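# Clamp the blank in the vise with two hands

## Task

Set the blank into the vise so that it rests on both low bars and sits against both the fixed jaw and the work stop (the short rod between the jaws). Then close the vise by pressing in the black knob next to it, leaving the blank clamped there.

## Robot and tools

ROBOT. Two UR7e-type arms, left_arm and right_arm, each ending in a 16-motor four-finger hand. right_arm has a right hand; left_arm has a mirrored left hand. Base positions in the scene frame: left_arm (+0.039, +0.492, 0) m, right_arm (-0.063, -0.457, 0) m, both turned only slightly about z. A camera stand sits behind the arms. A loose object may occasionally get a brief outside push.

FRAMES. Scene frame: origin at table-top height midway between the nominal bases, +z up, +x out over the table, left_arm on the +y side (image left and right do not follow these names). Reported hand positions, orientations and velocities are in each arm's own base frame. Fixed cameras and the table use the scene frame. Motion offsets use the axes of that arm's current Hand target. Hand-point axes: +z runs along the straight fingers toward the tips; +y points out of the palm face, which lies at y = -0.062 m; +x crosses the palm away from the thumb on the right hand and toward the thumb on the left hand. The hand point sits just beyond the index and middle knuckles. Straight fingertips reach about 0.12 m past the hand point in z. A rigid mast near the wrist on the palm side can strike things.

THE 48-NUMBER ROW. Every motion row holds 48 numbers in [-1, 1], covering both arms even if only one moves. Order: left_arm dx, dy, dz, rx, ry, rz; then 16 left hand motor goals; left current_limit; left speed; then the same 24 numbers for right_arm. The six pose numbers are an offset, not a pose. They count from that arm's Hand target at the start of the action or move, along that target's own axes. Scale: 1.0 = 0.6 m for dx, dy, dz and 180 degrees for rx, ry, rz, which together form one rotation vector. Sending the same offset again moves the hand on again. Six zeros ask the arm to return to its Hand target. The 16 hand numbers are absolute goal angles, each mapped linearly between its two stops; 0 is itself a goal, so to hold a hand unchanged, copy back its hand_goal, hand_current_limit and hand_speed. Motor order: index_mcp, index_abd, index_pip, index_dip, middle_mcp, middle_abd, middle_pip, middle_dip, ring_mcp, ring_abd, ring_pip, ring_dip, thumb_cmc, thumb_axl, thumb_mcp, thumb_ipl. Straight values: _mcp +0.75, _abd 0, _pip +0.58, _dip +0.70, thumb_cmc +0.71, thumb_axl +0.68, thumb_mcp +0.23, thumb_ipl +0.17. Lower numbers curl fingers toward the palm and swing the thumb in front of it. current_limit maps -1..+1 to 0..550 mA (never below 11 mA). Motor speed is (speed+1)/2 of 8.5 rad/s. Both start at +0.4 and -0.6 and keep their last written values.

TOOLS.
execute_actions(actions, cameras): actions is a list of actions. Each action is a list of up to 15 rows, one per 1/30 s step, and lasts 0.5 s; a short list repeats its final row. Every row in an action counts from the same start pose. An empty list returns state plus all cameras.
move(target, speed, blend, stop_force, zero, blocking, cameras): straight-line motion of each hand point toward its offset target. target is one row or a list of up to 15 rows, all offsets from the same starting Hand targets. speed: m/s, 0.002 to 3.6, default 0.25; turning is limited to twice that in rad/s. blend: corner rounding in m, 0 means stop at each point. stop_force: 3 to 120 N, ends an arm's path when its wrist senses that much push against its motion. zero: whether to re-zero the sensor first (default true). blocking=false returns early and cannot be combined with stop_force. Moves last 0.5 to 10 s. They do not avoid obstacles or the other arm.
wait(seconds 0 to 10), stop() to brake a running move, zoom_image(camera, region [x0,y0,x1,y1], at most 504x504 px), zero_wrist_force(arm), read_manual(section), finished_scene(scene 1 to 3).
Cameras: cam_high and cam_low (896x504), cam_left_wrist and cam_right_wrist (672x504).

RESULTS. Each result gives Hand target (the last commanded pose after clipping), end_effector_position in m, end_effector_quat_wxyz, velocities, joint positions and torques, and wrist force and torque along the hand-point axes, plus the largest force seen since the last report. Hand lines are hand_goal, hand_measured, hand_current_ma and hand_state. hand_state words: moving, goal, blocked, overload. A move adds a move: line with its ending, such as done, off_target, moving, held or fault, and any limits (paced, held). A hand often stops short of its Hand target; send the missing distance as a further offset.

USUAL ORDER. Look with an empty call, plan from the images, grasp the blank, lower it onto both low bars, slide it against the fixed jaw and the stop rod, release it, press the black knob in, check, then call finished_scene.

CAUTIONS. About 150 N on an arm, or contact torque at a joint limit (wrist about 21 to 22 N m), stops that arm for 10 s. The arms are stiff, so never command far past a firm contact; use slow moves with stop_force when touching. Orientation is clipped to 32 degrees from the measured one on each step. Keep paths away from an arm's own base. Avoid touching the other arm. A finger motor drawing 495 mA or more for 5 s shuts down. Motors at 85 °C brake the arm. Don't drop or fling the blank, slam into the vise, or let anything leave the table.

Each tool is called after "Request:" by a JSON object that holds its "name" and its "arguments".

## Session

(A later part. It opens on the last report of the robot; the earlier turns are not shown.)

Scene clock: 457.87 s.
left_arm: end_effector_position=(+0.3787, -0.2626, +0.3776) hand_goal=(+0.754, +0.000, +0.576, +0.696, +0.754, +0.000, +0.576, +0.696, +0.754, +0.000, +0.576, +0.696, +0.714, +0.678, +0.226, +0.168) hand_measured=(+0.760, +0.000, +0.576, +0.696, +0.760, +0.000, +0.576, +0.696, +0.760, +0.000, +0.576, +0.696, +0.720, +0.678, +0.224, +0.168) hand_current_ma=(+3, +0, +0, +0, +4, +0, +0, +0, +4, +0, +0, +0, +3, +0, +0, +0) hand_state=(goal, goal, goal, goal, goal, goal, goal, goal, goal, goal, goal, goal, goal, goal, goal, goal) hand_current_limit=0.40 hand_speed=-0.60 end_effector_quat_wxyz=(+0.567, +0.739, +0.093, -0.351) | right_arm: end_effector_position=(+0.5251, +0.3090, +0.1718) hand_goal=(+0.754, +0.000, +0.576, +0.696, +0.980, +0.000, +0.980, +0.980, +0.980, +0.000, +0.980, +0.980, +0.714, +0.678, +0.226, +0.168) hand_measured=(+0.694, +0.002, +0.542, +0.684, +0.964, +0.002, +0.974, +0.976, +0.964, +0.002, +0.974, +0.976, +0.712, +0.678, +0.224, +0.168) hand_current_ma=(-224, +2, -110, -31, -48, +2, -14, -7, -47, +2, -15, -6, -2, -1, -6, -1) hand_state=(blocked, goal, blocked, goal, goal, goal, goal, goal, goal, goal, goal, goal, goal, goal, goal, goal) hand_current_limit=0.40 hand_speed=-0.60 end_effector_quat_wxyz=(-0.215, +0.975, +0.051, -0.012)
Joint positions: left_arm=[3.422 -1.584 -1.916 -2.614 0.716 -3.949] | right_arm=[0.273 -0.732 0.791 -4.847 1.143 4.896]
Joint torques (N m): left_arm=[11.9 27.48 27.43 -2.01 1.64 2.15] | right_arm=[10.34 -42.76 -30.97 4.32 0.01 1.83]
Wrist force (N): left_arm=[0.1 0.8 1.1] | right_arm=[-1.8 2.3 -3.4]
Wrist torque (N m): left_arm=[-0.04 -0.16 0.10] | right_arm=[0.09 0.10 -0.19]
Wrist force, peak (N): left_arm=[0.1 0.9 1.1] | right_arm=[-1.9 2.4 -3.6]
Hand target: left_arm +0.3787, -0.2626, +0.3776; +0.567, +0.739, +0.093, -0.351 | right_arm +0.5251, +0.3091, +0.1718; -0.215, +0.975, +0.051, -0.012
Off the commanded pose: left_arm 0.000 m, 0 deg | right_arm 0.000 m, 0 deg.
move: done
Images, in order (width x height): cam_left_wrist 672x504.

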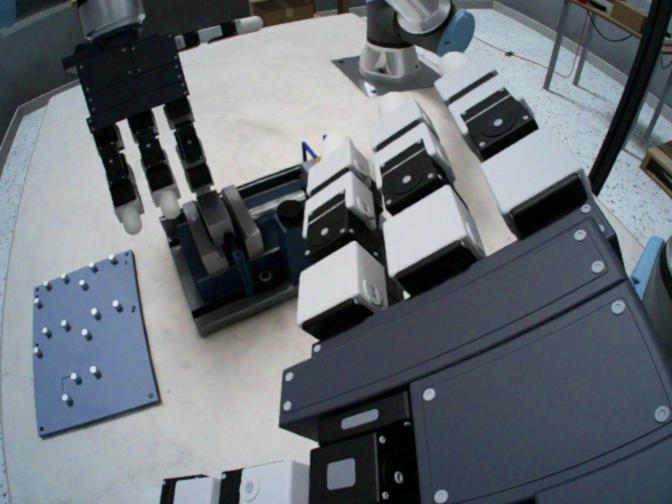

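Request:
{"name": "move", "arguments": {"target": [[0,0,0,0,0,0,0.754,0,0.576,0.696,0.754,0,0.576,0.696,0.754,0,0.576,0.696,0.714,0.678,0.226,0.168,0.4,-0.6,0,0.0453,-0.021,0,0,0,0.754,0,0.576,0.696,0.98,0,0.98,0.98,0.98,0,0.98,0.98,0.714,0.678,0.226,0.168,0.4,-0.6],[-0.181,-0.0362,0.1338,-0.309,0.428,-0.7435,0.98,0,0.98,0.98,0.98,0,0.98,0.98,0.754,0,0.576,0.696,0.714,0.678,0.226,0.168,0.4,-0.6,0,0.0963,-0.228,0,0,0,0.754,0,0.576,0.696,0.98,0,0.98,0.98,0.98,0,0.98,0.98,0.714,0.678,0.226,0.168,0.4,-0.6]], "speed": [0.1, 0.3], "cameras": ["all"]}}

Scene clock: 496.53 s.
left_arm: end_effector_position=(+0.2538, -0.2989, +0.4197) hand_goal=(+0.980, +0.000, +0.980, +0.980, +0.980, +0.000, +0.980, +0.980, +0.754, +0.000, +0.576, +0.696, +0.714, +0.678, +0.226, +0.168) hand_measured=(+0.964, +0.002, +0.974, +0.976, +0.962, +0.002, +0.974, +0.978, +0.746, +0.002, +0.576, +0.696, +0.708, +0.678, +0.224, +0.168) hand_current_ma=(-18, +0, -4, -1, -22, +0, -4, -1, -5, +0, +0, +0, -3, +0, +0, +0) hand_state=(goal, goal, goal, goal, goal, goal, goal, goal, goal, goal, goal, goal, goal, goal, goal, goal) hand_current_limit=0.40 hand_speed=-0.60 end_effector_quat_wxyz=(+0.097, +0.168, +0.728, -0.657) end_effector_velocity=(+0.000, +0.000, -0.001) end_effector_angular_velocity=(-0.003, +0.009, +0.005) | right_arm: end_effector_position=(+0.5367, +0.1998, +0.2716) hand_goal=(+0.754, +0.000, +0.576, +0.696, +0.980, +0.000, +0.980, +0.980, +0.980, +0.000, +0.980, +0.980, +0.714, +0.678, +0.226, +0.168) hand_measured=(+0.740, +0.000, +0.570, +0.694, +0.964, +0.002, +0.974, +0.976, +0.964, +0.002, +0.974, +0.976, +0.712, +0.678, +0.224, +0.168) hand_current_ma=(-40, +1, -13, -6, -48, +2, -14, -7, -47, +2, -15, -6, -2, -1, -6, -1) hand_state=(goal, goal, goal, goal, goal, goal, goal, goal, goal, goal, goal, goal, goal, goal, goal, goal) hand_current_limit=0.40 hand_speed=-0.60 end_effector_quat_wxyz=(-0.215, +0.975, +0.051, -0.012)
Joint positions: left_arm=[3.35 -1.125 -1.812 -2.955 0.311 -6.283] | right_arm=[0.087 -0.837 0.744 -4.61 1.137 4.692]
Joint velocities: left_arm=[0.002 0 -0.002 -0.007 -0.004 0] | right_arm=[within noise]
Joint torques (N m): left_arm=[13.58 -6.94 9.17 -1.11 -2.99 -1.89] | right_arm=[-7.71 -62.29 -31.21 5.08 0.21 -1.59]
Wrist force (N): left_arm=[-0.1 1.8 0.1] | right_arm=[-2.1 -0.4 -0.6]
Wrist torque (N m): left_arm=[0.30 -0.14 -0.01] | right_arm=[0.01 0.18 0.05]
Wrist force, peak (N): left_arm=[-0.1 2.4 0.5] | right_arm=[-2.4 2.4 -3.8]
Hand target: left_arm +0.2539, -0.2995, +0.4197; +0.057, +0.098, +0.888, -0.445 | right_arm +0.5367, +0.1998, +0.2716; -0.215, +0.975, +0.051, -0.012
Off the commanded pose: left_arm 0.001 m, 72 deg; orientation clipped | right_arm 0.000 m, 0 deg.
joint sent to its limit (left arm) — joint 6 (wrist 3), lower limit. The joint targets are off in orientation, not in position.
move: off_target (left_arm); target 2's new numbers were sent with left_arm's hand 0.001 m and 72 deg from that target; limits=paced

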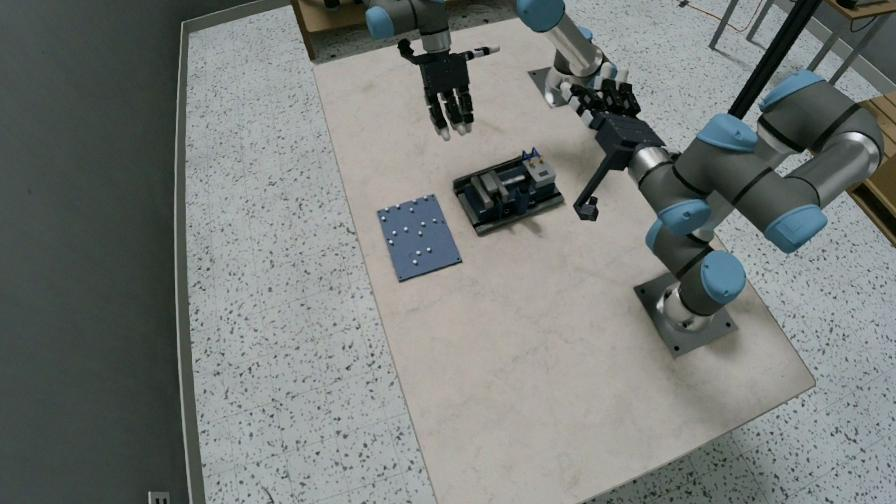

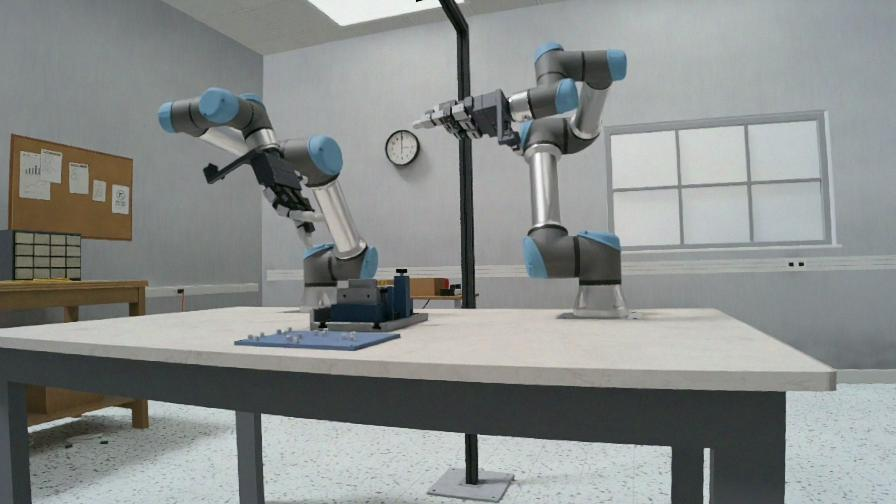

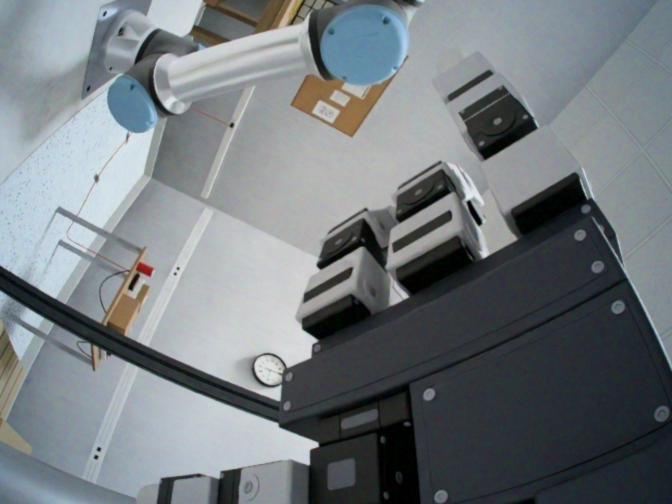

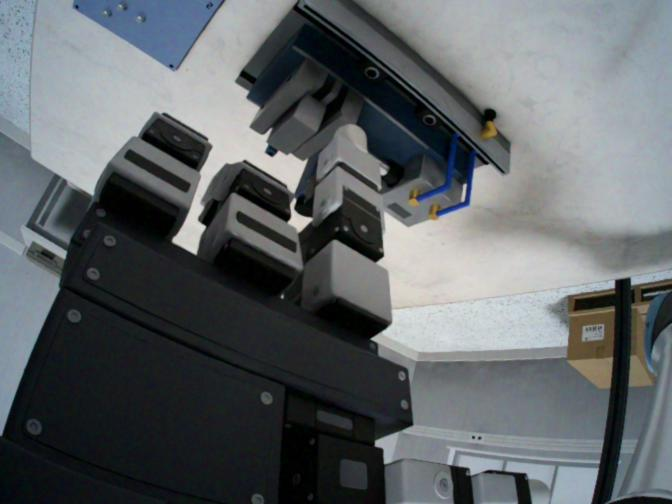

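Request:
{"name": "move", "arguments": {"target": [[0,0,0,0,0,0.667,0.98,0,0.98,0.98,0.98,0,0.98,0.98,0.754,0,0.576,0.696,0.714,0.678,0.226,0.168,0.4,-0.6,0,0,0,0,0,0,0.754,0,0.576,0.696,0.98,0,0.98,0.98,0.98,0,0.98,0.98,0.714,0.678,0.226,0.168,0.4,-0.6],[0,0,0,0,0,-0.667,0.98,0,0.98,0.98,0.98,0,0.98,0.98,0.754,0,0.576,0.696,0.714,0.678,0.226,0.168,0.4,-0.6,0,0,0,0,0,0,0.754,0,0.576,0.696,0.98,0,0.98,0.98,0.98,0,0.98,0.98,0.714,0.678,0.226,0.168,0.4,-0.6],[0,0,0,-0.211,0.0284,-0.068,0.98,0,0.98,0.98,0.98,0,0.98,0.98,0.754,0,0.576,0.696,0.714,0.678,0.226,0.168,0.4,-0.6,0,0,0,0,0,0,0.754,0,0.576,0.696,0.98,0,0.98,0.98,0.98,0,0.98,0.98,0.714,0.678,0.226,0.168,0.4,-0.6]], "speed": 0.5, "cameras": ["all"]}}

Scene clock: 526.57 s.
left_arm: end_effector_position=(+0.2540, -0.2995, +0.4197) hand_goal=(+0.980, +0.000, +0.980, +0.980, +0.980, +0.000, +0.980, +0.980, +0.754, +0.000, +0.576, +0.696, +0.714, +0.678, +0.226, +0.168) hand_measured=(+0.976, +0.000, +0.976, +0.976, +0.976, +0.000, +0.978, +0.978, +0.752, +0.000, +0.576, +0.696, +0.714, +0.678, +0.224, +0.168) hand_current_ma=(-2, +0, -1, -1, -3, +0, -1, -1, -1, +0, +0, +0, +0, +0, -1, +0) hand_state=(goal, goal, goal, goal, goal, goal, goal, goal, goal, goal, goal, goal, goal, goal, goal, goal) hand_current_limit=0.40 hand_speed=-0.60 end_effector_quat_wxyz=(+0.000, +0.000, +0.991, -0.131) | right_arm: end_effector_position=(+0.5367, +0.1998, +0.2716) hand_goal=(+0.754, +0.000, +0.576, +0.696, +0.980, +0.000, +0.980, +0.980, +0.980, +0.000, +0.980, +0.980, +0.714, +0.678, +0.226, +0.168) hand_measured=(+0.740, +0.000, +0.570, +0.694, +0.964, +0.002, +0.974, +0.976, +0.964, +0.002, +0.974, +0.976, +0.712, +0.678, +0.224, +0.168) hand_current_ma=(-40, +1, -13, -6, -48, +2, -14, -7, -47, +2, -15, -6, -2, -1, -6, -1) hand_state=(goal, goal, goal, goal, goal, goal, goal, goal, goal, goal, goal, goal, goal, goal, goal, goal) hand_current_limit=0.40 hand_speed=-0.60 end_effector_quat_wxyz=(-0.215, +0.975, +0.051, -0.012)
Joint positions: left_arm=[2.6 -1.378 -1.584 -1.614 1.346 -2.128] | right_arm=[0.087 -0.837 0.744 -4.61 1.137 4.692]
Joint torques (N m): left_arm=[-12.95 24.26 12.39 5.01 1.52 2.22] | right_arm=[-7.25 -62.65 -30.48 4.96 0.02 -1.46]
Wrist force (N): left_arm=[0.0 0.4 0.3] | right_arm=[-1.8 -0.6 -0.4]
Wrist torque (N m): left_arm=[0.00 -0.01 -0.04] | right_arm=[-0.02 0.14 0.07]
Wrist force, peak (N): left_arm=[0.0 1.9 0.5] | right_arm=[-2.3 -0.5 -0.7]
Hand target: left_arm +0.2539, -0.2995, +0.4197; +0.000, +0.000, +0.991, -0.131 | right_arm +0.5367, +0.1998, +0.2716; -0.215, +0.975, +0.051, -0.012
Off the commanded pose: left_arm 0.000 m, 0 deg | right_arm 0.000 m, 0 deg.
move: done

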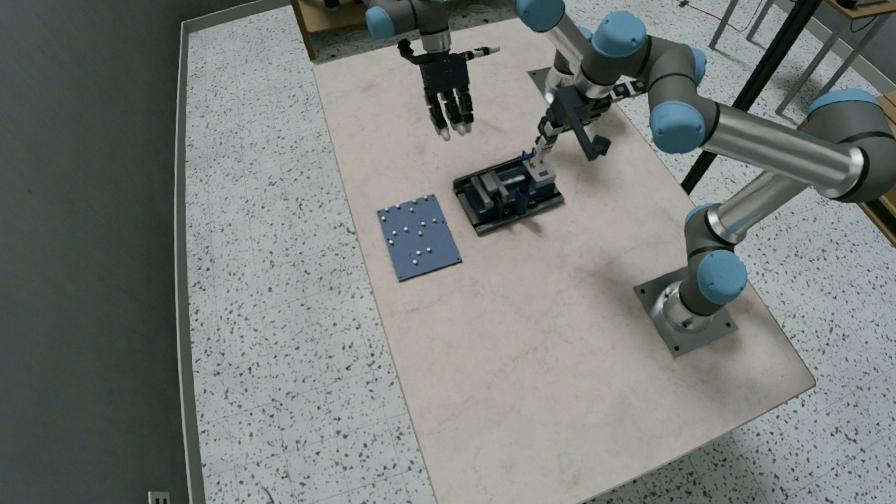

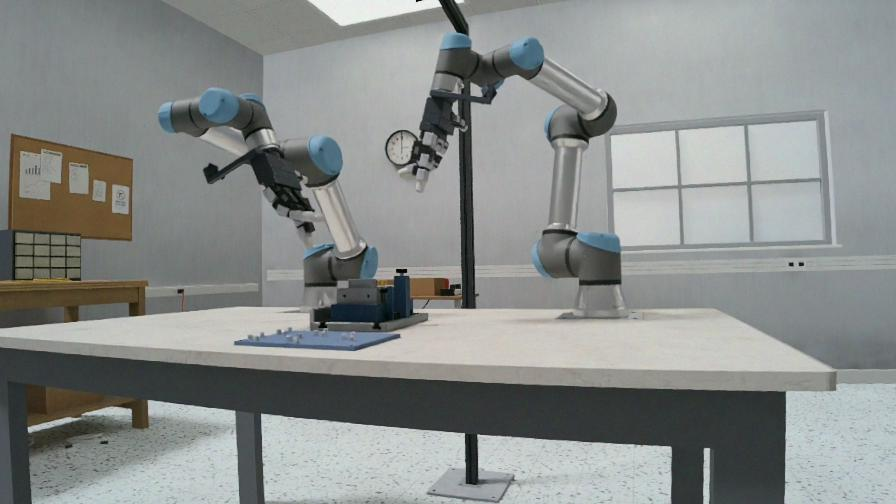

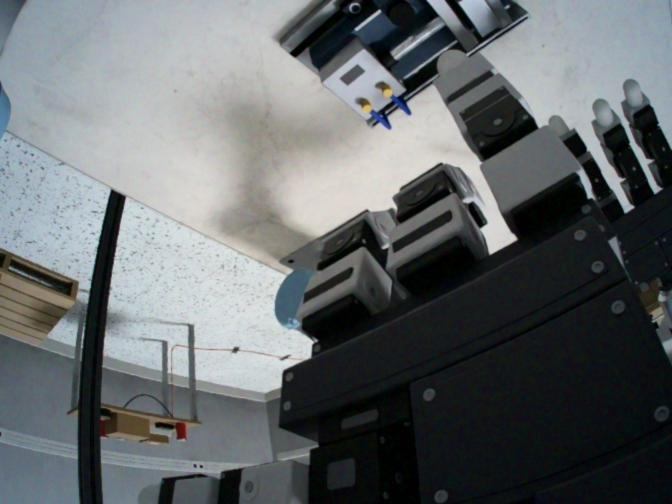

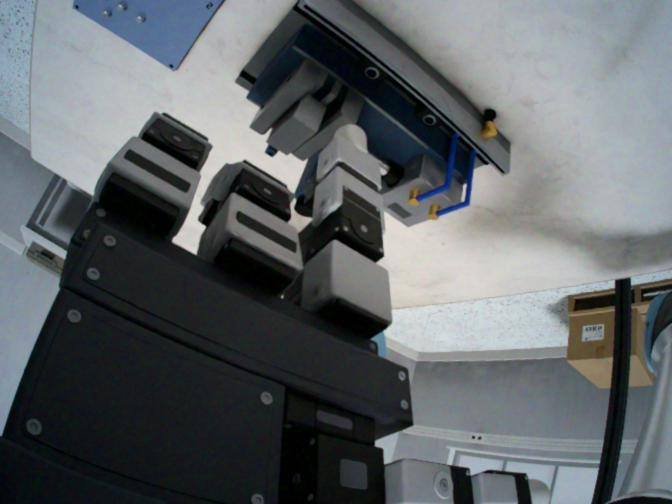

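Request:
{"name": "move", "arguments": {"target": [0,-0.0438,0.2225,0,0,0,0.98,0,0.98,0.98,0.98,0,0.98,0.98,0.754,0,0.576,0.696,0.714,0.678,0.226,0.168,0.4,-0.6,0,0,0,0,0,0,0.754,0,0.576,0.696,0.98,0,0.98,0.98,0.98,0,0.98,0.98,0.714,0.678,0.226,0.168,0.4,-0.6], "speed": 0.2, "cameras": ["cam_left_wrist","cam_right_wrist"]}}

Request:
{"name": "zoom_image", "arguments": {"camera": "cam_left_wrist", "region": [330, 0, 550, 160]}}

Request:
{"name": "zoom_image", "arguments": {"camera": "cam_right_wrist", "region": [230, 60, 430, 260]}}

Scene clock: 537.57 s.
left_arm: end_effector_position=(+0.2539, -0.3595, +0.2977) hand_goal=(+0.980, +0.000, +0.980, +0.980, +0.980, +0.000, +0.980, +0.980, +0.754, +0.000, +0.576, +0.696, +0.714, +0.678, +0.226, +0.168) hand_measured=(+0.976, +0.000, +0.976, +0.976, +0.976, +0.000, +0.978, +0.978, +0.752, +0.000, +0.576, +0.696, +0.714, +0.678, +0.224, +0.168) hand_current_ma=(-2, +0, -1, -1, -3, +0, -1, -1, -1, +0, +0, +0, +0, +0, -1, +0) hand_state=(goal, goal, goal, goal, goal, goal, goal, goal, goal, goal, goal, goal, goal, goal, goal, goal) hand_current_limit=0.40 hand_speed=-0.60 end_effector_quat_wxyz=(+0.000, +0.000, +0.991, -0.131) | right_arm: end_effector_position=(+0.5367, +0.1998, +0.2716) hand_goal=(+0.754, +0.000, +0.576, +0.696, +0.980, +0.000, +0.980, +0.980, +0.980, +0.000, +0.980, +0.980, +0.714, +0.678, +0.226, +0.168) hand_measured=(+0.740, +0.000, +0.570, +0.694, +0.964, +0.002, +0.974, +0.976, +0.964, +0.002, +0.974, +0.976, +0.712, +0.678, +0.224, +0.168) hand_current_ma=(-40, +1, -13, -6, -48, +2, -14, -7, -47, +2, -15, -6, -2, -1, -6, -1) hand_state=(goal, goal, goal, goal, goal, goal, goal, goal, goal, goal, goal, goal, goal, goal, goal, goal) hand_current_limit=0.40 hand_speed=-0.60 end_effector_quat_wxyz=(-0.215, +0.975, +0.051, -0.012)
Joint positions: left_arm=[2.484 -1.492 -1.805 -1.253 1.363 -2.245] | right_arm=[0.087 -0.837 0.744 -4.61 1.137 4.692]
Joint torques (N m): left_arm=[-12.09 12.42 11.7 5.03 1.56 -1.86] | right_arm=[-7.1 -61.73 -30.73 4.7 0.29 -1.42]
Wrist force (N): left_arm=[-0.1 0.1 0.4] | right_arm=[-1.8 -0.5 -0.5]
Wrist torque (N m): left_arm=[-0.06 0.00 0.09] | right_arm=[0.00 0.14 0.07]
Wrist force, peak (N): left_arm=[0.1 0.3 1.7] | right_arm=[-2.1 -0.8 -0.4]
Hand target: left_arm +0.2539, -0.3596, +0.2976; +0.000, +0.000, +0.991, -0.131 | right_arm +0.5367, +0.1998, +0.2716; -0.215, +0.975, +0.051, -0.012
Off the commanded pose: left_arm 0.000 m, 0 deg | right_arm 0.000 m, 0 deg.
move: done
Images, in order (width x height): cam_left_wrist 672x504, cam_right_wrist 672x504.

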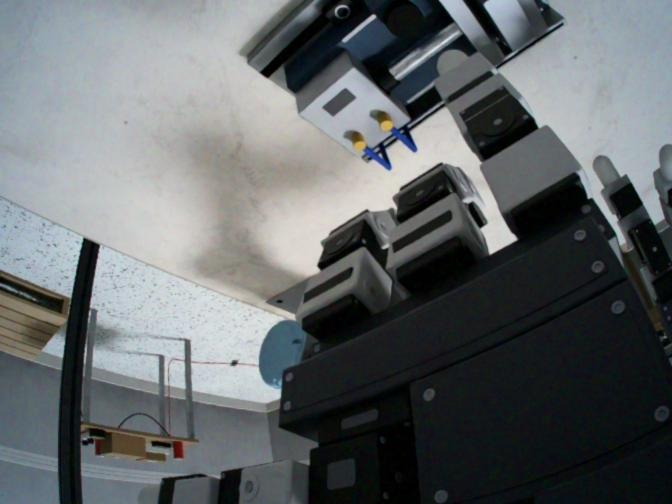

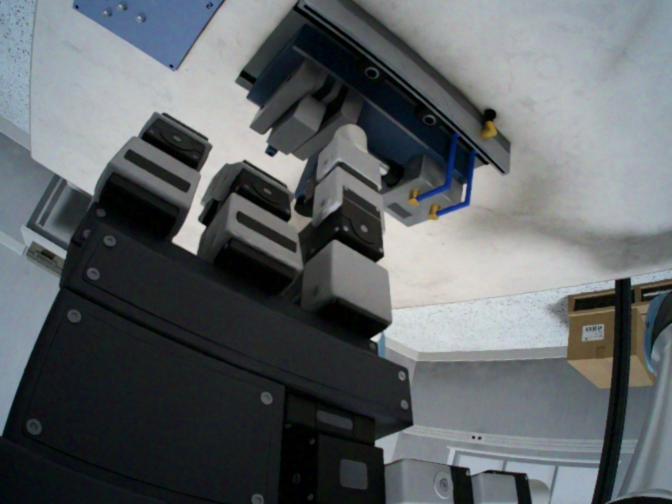

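Scaled by 2.291 from the camera's 672x504 image, which has a finer 960x720 frame.

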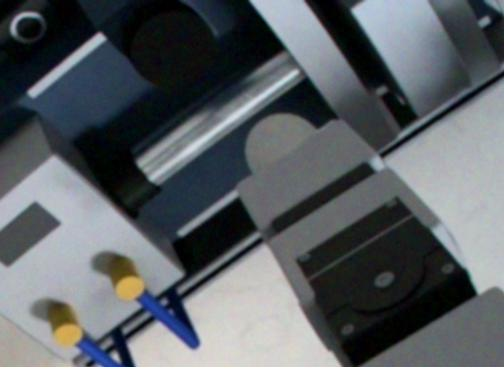

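Scaled by 2.520 from the camera's 672x504 image, which has a finer 960x720 frame.

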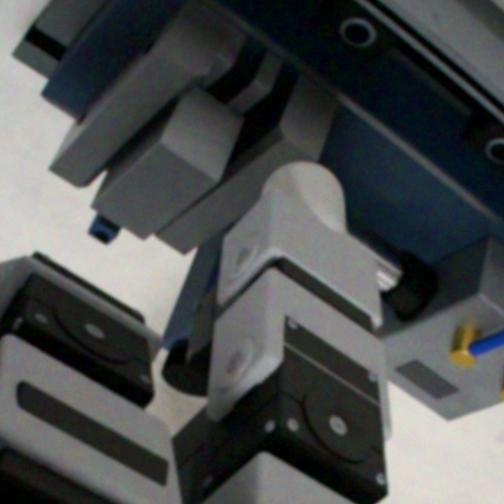

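Request:
{"name": "move", "arguments": {"target": [0.0167,0.0372,0.0418,0,0,0,0.98,0,0.98,0.98,0.98,0,0.98,0.98,0.754,0,0.576,0.696,0.714,0.678,0.226,0.168,0.4,-0.6,0,0,0,0,0,0,0.754,0,0.576,0.696,0.98,0,0.98,0.98,0.98,0,0.98,0.98,0.714,0.678,0.226,0.168,0.4,-0.6], "speed": 0.2, "cameras": ["cam_left_wrist"]}}

Request:
{"name": "zoom_image", "arguments": {"camera": "cam_left_wrist", "region": [330, 0, 550, 160]}}

Scene clock: 549.80 s.
left_arm: end_effector_position=(+0.2439, -0.3445, +0.2677) hand_goal=(+0.980, +0.000, +0.980, +0.980, +0.980, +0.000, +0.980, +0.980, +0.754, +0.000, +0.576, +0.696, +0.714, +0.678, +0.226, +0.168) hand_measured=(+0.976, +0.000, +0.976, +0.976, +0.976, +0.000, +0.978, +0.978, +0.752, +0.000, +0.576, +0.696, +0.714, +0.678, +0.224, +0.168) hand_current_ma=(-2, +0, -1, -1, -3, +0, -1, -1, -1, +0, +0, +0, +0, +0, -1, +0) hand_state=(goal, goal, goal, goal, goal, goal, goal, goal, goal, goal, goal, goal, goal, goal, goal, goal) hand_current_limit=0.40 hand_speed=-0.60 end_effector_quat_wxyz=(+0.000, +0.000, +0.991, -0.131) | right_arm: end_effector_position=(+0.5367, +0.1998, +0.2716) hand_goal=(+0.754, +0.000, +0.576, +0.696, +0.980, +0.000, +0.980, +0.980, +0.980, +0.000, +0.980, +0.980, +0.714, +0.678, +0.226, +0.168) hand_measured=(+0.740, +0.000, +0.570, +0.694, +0.964, +0.002, +0.974, +0.976, +0.964, +0.002, +0.974, +0.976, +0.712, +0.678, +0.224, +0.168) hand_current_ma=(-40, +1, -13, -6, -48, +2, -14, -7, -47, +2, -15, -6, -2, -1, -6, -1) hand_state=(goal, goal, goal, goal, goal, goal, goal, goal, goal, goal, goal, goal, goal, goal, goal, goal) hand_current_limit=0.40 hand_speed=-0.60 end_effector_quat_wxyz=(-0.215, +0.975, +0.051, -0.012)
Joint positions: left_arm=[2.497 -1.461 -1.911 -1.181 1.361 -2.231] | right_arm=[0.087 -0.837 0.744 -4.61 1.137 4.692]
Joint torques (N m): left_arm=[12.23 27.87 11.78 5.26 -2.54 2.07] | right_arm=[-7.01 -60.71 -30.41 4.81 0.36 -1.4]
Wrist force (N): left_arm=[0.0 0.3 0.7] | right_arm=[-2.2 -0.4 -0.6]
Wrist torque (N m): left_arm=[-0.05 0.01 -0.02] | right_arm=[0.02 0.19 0.04]
Wrist force, peak (N): left_arm=[0.1 0.7 1.5] | right_arm=[-2.2 -0.7 -0.5]
Hand target: left_arm +0.2438, -0.3445, +0.2676; +0.000, +0.000, +0.991, -0.131 | right_arm +0.5367, +0.1998, +0.2716; -0.215, +0.975, +0.051, -0.012
Off the commanded pose: left_arm 0.000 m, 0 deg | right_arm 0.000 m, 0 deg.
move: done
Images, in order (width x height): cam_left_wrist 672x504.

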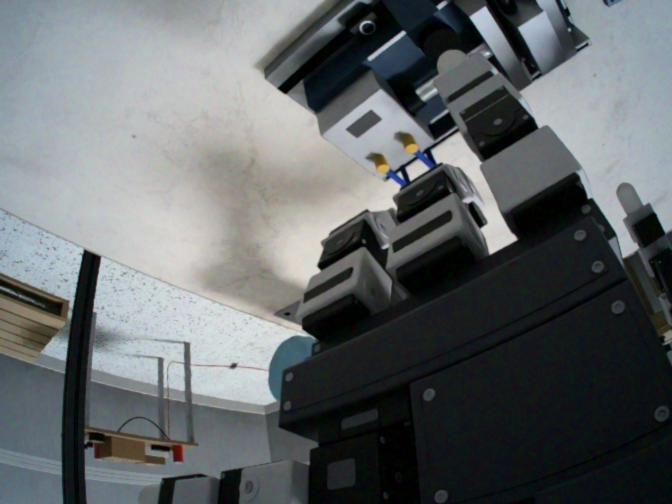

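Scaled by 2.291 from the camera's 672x504 image, which has a finer 960x720 frame.

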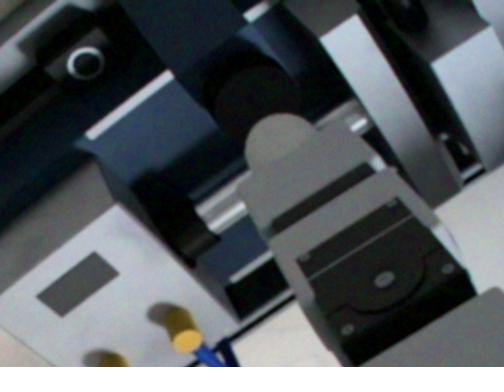

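Request:
{"name": "execute_actions", "arguments": {"actions": [], "cameras": ["cam_high","cam_low"]}}

Request:
{"name": "zoom_image", "arguments": {"camera": "cam_low", "region": [320, 200, 460, 340]}}

Request:
{"name": "zoom_image", "arguments": {"camera": "cam_high", "region": [450, 80, 610, 240]}}

Scene clock: 560.50 s.
left_arm: end_effector_position=(+0.2438, -0.3445, +0.2676) hand_goal=(+0.980, +0.000, +0.980, +0.980, +0.980, +0.000, +0.980, +0.980, +0.754, +0.000, +0.576, +0.696, +0.714, +0.678, +0.226, +0.168) hand_measured=(+0.976, +0.000, +0.976, +0.976, +0.976, +0.000, +0.978, +0.978, +0.752, +0.000, +0.576, +0.696, +0.714, +0.678, +0.224, +0.168) hand_current_ma=(-2, +0, -1, -1, -3, +0, -1, -1, -1, +0, +0, +0, +0, +0, -1, +0) hand_state=(goal, goal, goal, goal, goal, goal, goal, goal, goal, goal, goal, goal, goal, goal, goal, goal) hand_current_limit=0.40 hand_speed=-0.60 end_effector_quat_wxyz=(+0.000, +0.000, +0.991, -0.131) | right_arm: end_effector_position=(+0.5367, +0.1998, +0.2716) hand_goal=(+0.754, +0.000, +0.576, +0.696, +0.980, +0.000, +0.980, +0.980, +0.980, +0.000, +0.980, +0.980, +0.714, +0.678, +0.226, +0.168) hand_measured=(+0.740, +0.000, +0.570, +0.694, +0.964, +0.002, +0.974, +0.976, +0.964, +0.002, +0.974, +0.976, +0.712, +0.678, +0.224, +0.168) hand_current_ma=(-40, +1, -13, -6, -48, +2, -14, -7, -47, +2, -15, -6, -2, -1, -6, -1) hand_state=(goal, goal, goal, goal, goal, goal, goal, goal, goal, goal, goal, goal, goal, goal, goal, goal) hand_current_limit=0.40 hand_speed=-0.60 end_effector_quat_wxyz=(-0.215, +0.975, +0.051, -0.012)
Joint positions: left_arm=[2.497 -1.461 -1.911 -1.181 1.361 -2.231] | right_arm=[0.087 -0.837 0.744 -4.61 1.137 4.692]
Joint velocities: within noise
Joint torques (N m): left_arm=[11.68 27.54 12.18 4.99 -2.39 2.13] | right_arm=[-7.08 -62.43 -30.13 4.58 0.28 -1.49]
Motor temperatures (°C): left_arm=[30 33 29 32 37 38] | right_arm=[27 28 24 30 32 33]
Wrist force (N): left_arm=[0.1 0.1 1.0] | right_arm=[-2.0 -0.5 -0.3]
Wrist torque (N m): left_arm=[-0.11 0.00 -0.01] | right_arm=[-0.03 0.17 0.06]
Wrist force, peak (N): left_arm=[-0.1 0.3 1.1] | right_arm=[-2.3 -0.6 -0.9]
Hand target: left_arm +0.2438, -0.3445, +0.2676; +0.000, +0.000, +0.991, -0.131 | right_arm +0.5367, +0.1998, +0.2716; -0.215, +0.975, +0.051, -0.012
Off the commanded pose: left_arm 0.000 m, 0 deg | right_arm 0.000 m, 0 deg.
Images, in order (width x height): cam_high 896x504, cam_low 896x504.

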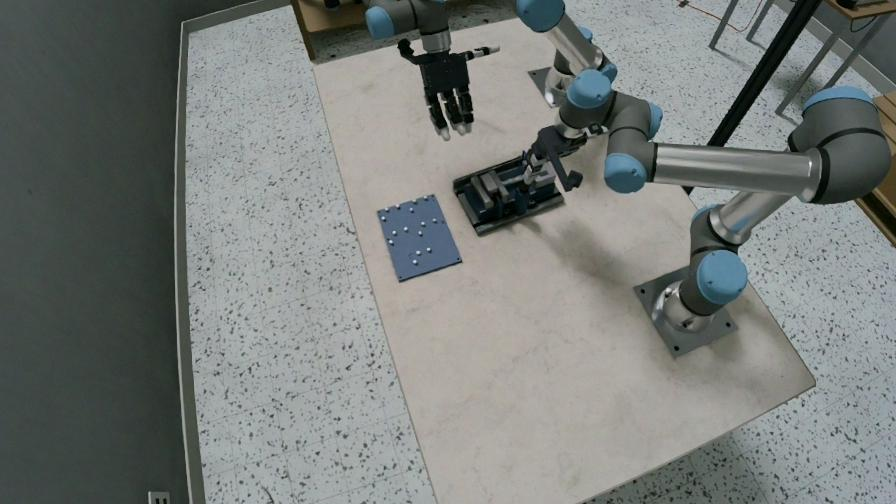

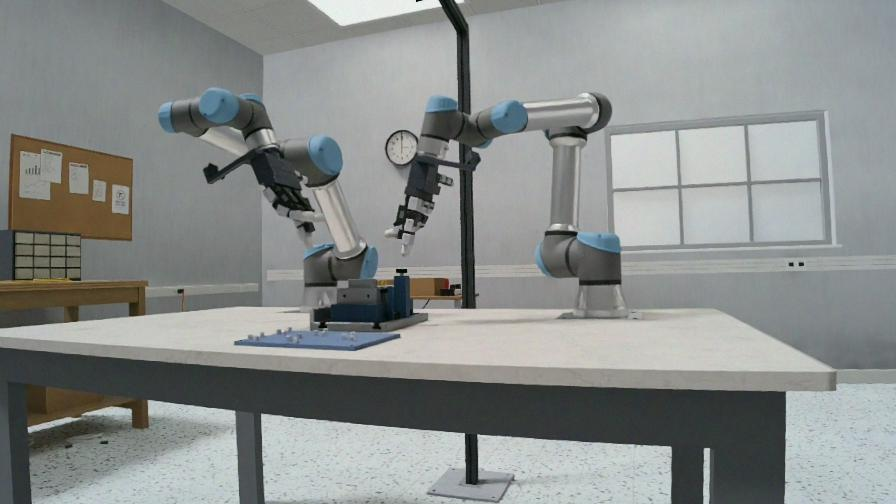

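Scaled by 3.600.

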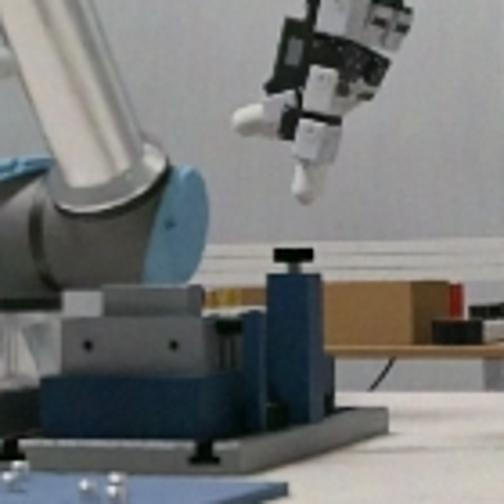

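Scaled by 3.150.

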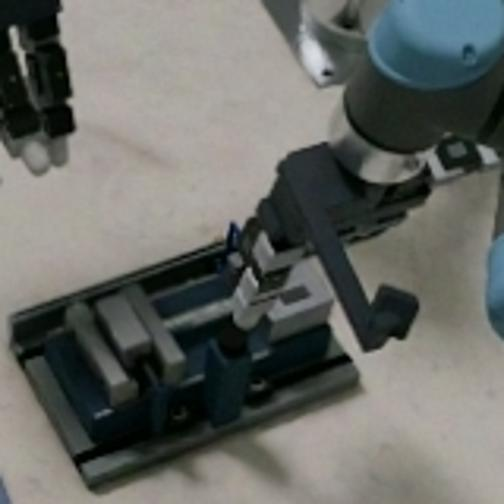

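Request:
{"name": "move", "arguments": {"target": [0,-0.0031,0.0526,0,0,0,0.98,0,0.98,0.98,0.98,0,0.98,0.98,0.754,0,0.576,0.696,0.714,0.678,0.226,0.168,0.4,-0.6,0,0,0,0,0,0,0.754,0,0.576,0.696,0.98,0,0.98,0.98,0.98,0,0.98,0.98,0.714,0.678,0.226,0.168,0.4,-0.6], "speed": 0.1, "stop_force": 6, "cameras": ["cam_low","cam_high"]}}

Request:
{"name": "zoom_image", "arguments": {"camera": "cam_low", "region": [340, 220, 440, 320]}}

Request:
{"name": "zoom_image", "arguments": {"camera": "cam_high", "region": [470, 130, 570, 230]}}

Scene clock: 575.30 s.
left_arm: end_effector_position=(+0.2438, -0.3543, +0.2383) hand_goal=(+0.980, +0.000, +0.980, +0.980, +0.980, +0.000, +0.980, +0.980, +0.754, +0.000, +0.576, +0.696, +0.714, +0.678, +0.226, +0.168) hand_measured=(+0.976, +0.000, +0.976, +0.976, +0.976, +0.000, +0.978, +0.978, +0.752, +0.002, +0.576, +0.696, +0.714, +0.678, +0.224, +0.168) hand_current_ma=(-2, +0, -1, -1, -3, +0, -1, -1, -1, +0, +0, +0, +0, +0, -1, +0) hand_state=(goal, goal, goal, goal, goal, goal, goal, goal, goal, goal, goal, goal, goal, goal, goal, goal) hand_current_limit=0.40 hand_speed=-0.60 end_effector_quat_wxyz=(+0.000, +0.000, +0.991, -0.131) | right_arm: end_effector_position=(+0.5367, +0.1998, +0.2716) hand_goal=(+0.754, +0.000, +0.576, +0.696, +0.980, +0.000, +0.980, +0.980, +0.980, +0.000, +0.980, +0.980, +0.714, +0.678, +0.226, +0.168) hand_measured=(+0.740, +0.000, +0.570, +0.694, +0.964, +0.002, +0.974, +0.976, +0.964, +0.002, +0.974, +0.976, +0.712, +0.678, +0.224, +0.168) hand_current_ma=(-40, +1, -13, -6, -48, +2, -14, -7, -47, +2, -15, -6, -2, -1, -6, -1) hand_state=(goal, goal, goal, goal, goal, goal, goal, goal, goal, goal, goal, goal, goal, goal, goal, goal) hand_current_limit=0.40 hand_speed=-0.60 end_effector_quat_wxyz=(-0.215, +0.975, +0.051, -0.012)
Joint positions: left_arm=[2.48 -1.501 -1.953 -1.095 1.364 -2.249] | right_arm=[0.087 -0.837 0.744 -4.61 1.137 4.692]
Joint torques (N m): left_arm=[10.57 26.22 28.34 0.71 -2.56 1.85] | right_arm=[-5.95 -62.57 -29.79 4.53 0.11 -1.55]
Wrist force (N): left_arm=[0.0 0.0 -5.8] | right_arm=[-2.1 -0.4 -0.3]
Wrist torque (N m): left_arm=[0.45 -0.43 0.12] | right_arm=[-0.01 0.18 0.06]
Wrist force, peak (N): left_arm=[0.1 -0.1 -8.6] | right_arm=[-2.3 -0.2 -0.3]
Hand target: left_arm +0.2438, -0.3543, +0.2383; +0.000, +0.000, +0.991, -0.131 (not the last commanded pose) | right_arm +0.5367, +0.1998, +0.2716; -0.215, +0.975, +0.051, -0.012
Off the commanded pose: left_arm 0.001 m, 0 deg | right_arm 0.000 m, 0 deg.
move: contact (left_arm)
Images, in order (width x height): cam_high 896x504, cam_low 896x504.

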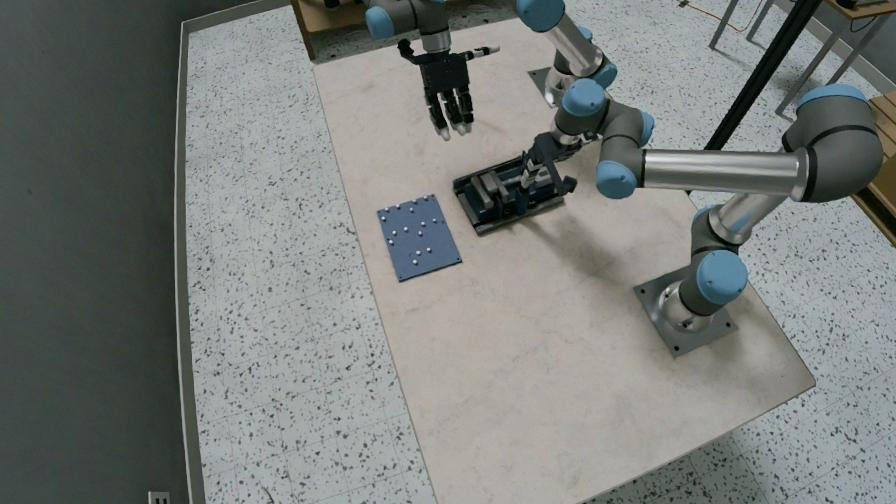

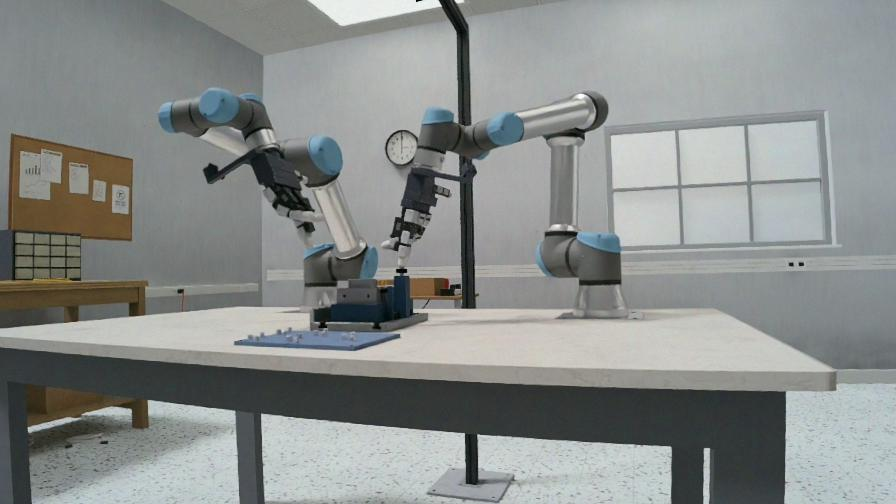

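Scaled by 5.040.

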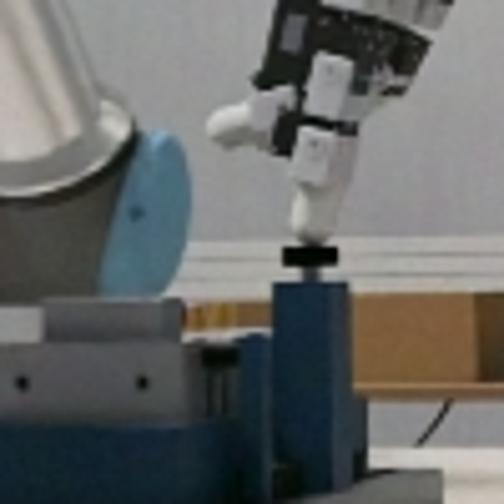

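Scaled by 5.040.

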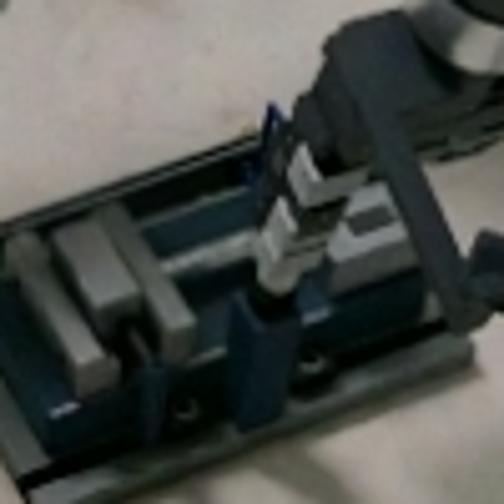

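Request:
{"name": "move", "arguments": {"target": [0,0.0065,0.0242,0,0,0,0.98,0,0.98,0.98,0.98,0,0.98,0.98,0.754,0,0.576,0.696,0.714,0.678,0.226,0.168,0.7,-0.6,0,0,0,0,0,0,0.754,0,0.576,0.696,0.98,0,0.98,0.98,0.98,0,0.98,0.98,0.714,0.678,0.226,0.168,0.4,-0.6], "speed": 0.03, "stop_force": 40, "zero": false, "cameras": ["cam_low","cam_high"]}}

Request:
{"name": "zoom_image", "arguments": {"camera": "cam_low", "region": [320, 220, 440, 340]}}

Request:
{"name": "zoom_image", "arguments": {"camera": "cam_high", "region": [440, 130, 570, 260]}}

Scene clock: 585.10 s.
left_arm: end_effector_position=(+0.2439, -0.3543, +0.2300) hand_goal=(+0.980, +0.000, +0.980, +0.980, +0.980, +0.000, +0.980, +0.980, +0.754, +0.000, +0.576, +0.696, +0.714, +0.678, +0.226, +0.168) hand_measured=(+0.976, +0.000, +0.976, +0.976, +0.974, +0.000, +0.978, +0.978, +0.752, +0.032, +0.566, +0.676, +0.714, +0.678, +0.224, +0.168) hand_current_ma=(-3, +0, -1, -1, -3, +0, -1, -1, -1, +38, -7, -21, +0, +0, -1, +0) hand_state=(goal, goal, goal, goal, goal, goal, goal, goal, goal, blocked, goal, goal, goal, goal, goal, goal) hand_current_limit=0.70 hand_speed=-0.60 end_effector_quat_wxyz=(+0.000, +0.000, +0.991, -0.131) | right_arm: end_effector_position=(+0.5367, +0.1998, +0.2716) hand_goal=(+0.754, +0.000, +0.576, +0.696, +0.980, +0.000, +0.980, +0.980, +0.980, +0.000, +0.980, +0.980, +0.714, +0.678, +0.226, +0.168) hand_measured=(+0.740, +0.000, +0.570, +0.694, +0.964, +0.002, +0.974, +0.976, +0.964, +0.002, +0.974, +0.976, +0.712, +0.678, +0.224, +0.168) hand_current_ma=(-40, +1, -13, -6, -48, +2, -14, -7, -47, +2, -15, -6, -2, -1, -6, -1) hand_state=(goal, goal, goal, goal, goal, goal, goal, goal, goal, goal, goal, goal, goal, goal, goal, goal) hand_current_limit=0.40 hand_speed=-0.60 end_effector_quat_wxyz=(-0.215, +0.975, +0.051, -0.012)
Joint positions: left_arm=[2.48 -1.507 -1.97 -1.071 1.364 -2.249] | right_arm=[0.087 -0.837 0.744 -4.61 1.137 4.692]
Joint torques (N m): left_arm=[0.11 7.92 13.59 -4.42 -2.72 1.69] | right_arm=[-6.21 -61.37 -30.11 4.6 0.27 -1.51]
Wrist force (N): left_arm=[-0.7 -1.9 -38.0] | right_arm=[-1.7 -0.4 -0.4]
Wrist torque (N m): left_arm=[2.87 -2.51 0.16] | right_arm=[0.00 0.13 0.08]
Wrist force, peak (N): left_arm=[-0.7 -3.2 -54.5] | right_arm=[-2.3 -0.4 -0.5]
Hand target: left_arm +0.2439, -0.3543, +0.2300; +0.000, +0.000, +0.991, -0.131 (not the last commanded pose) | right_arm +0.5367, +0.1998, +0.2716; -0.215, +0.975, +0.051, -0.012
Off the commanded pose: left_arm 0.007 m, 0 deg | right_arm 0.000 m, 0 deg.
move: contact (left_arm)
Images, in order (width x height): cam_high 896x504, cam_low 896x504.

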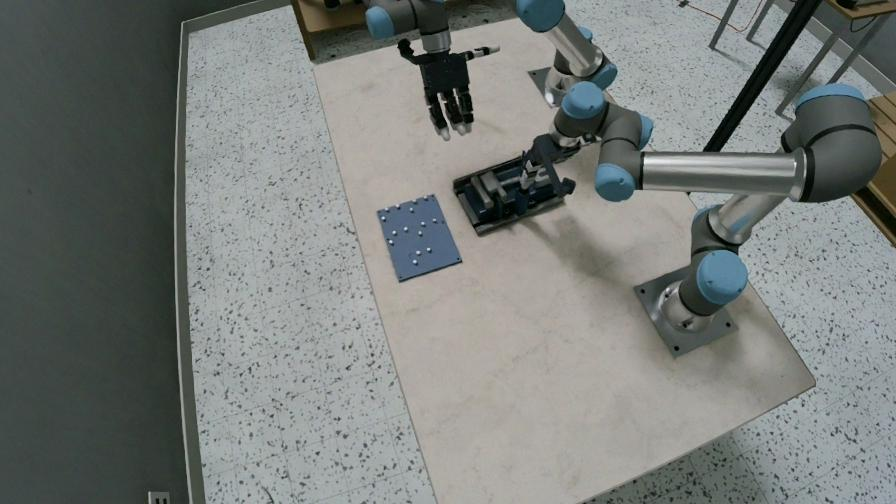

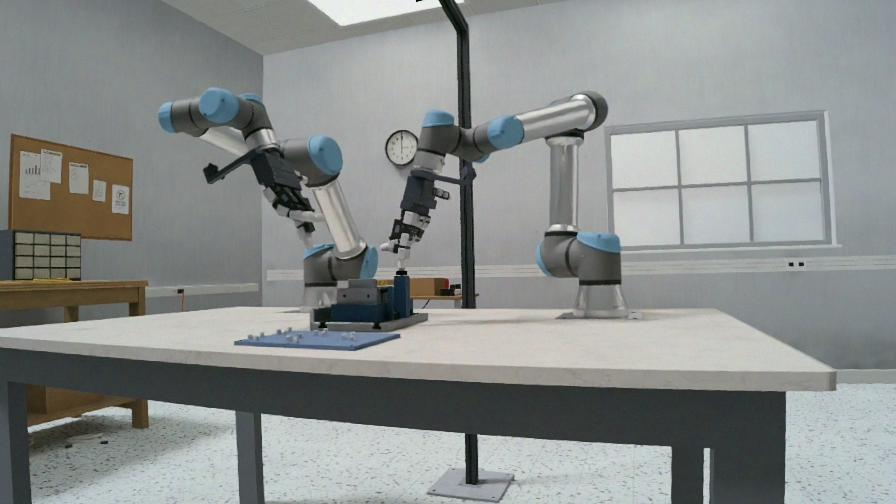

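Scaled by 4.200.

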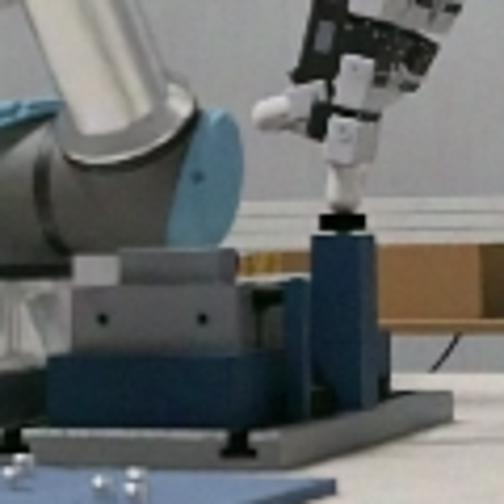

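Scaled by 3.877.

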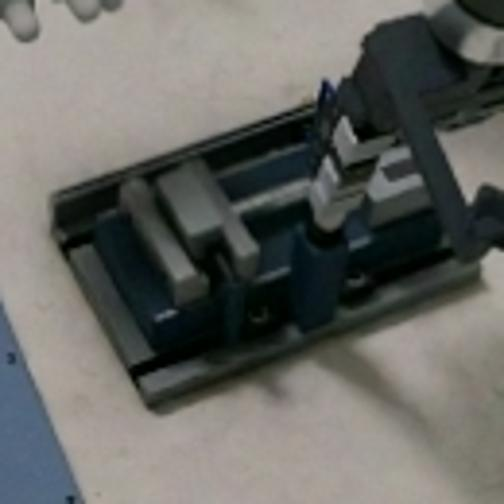

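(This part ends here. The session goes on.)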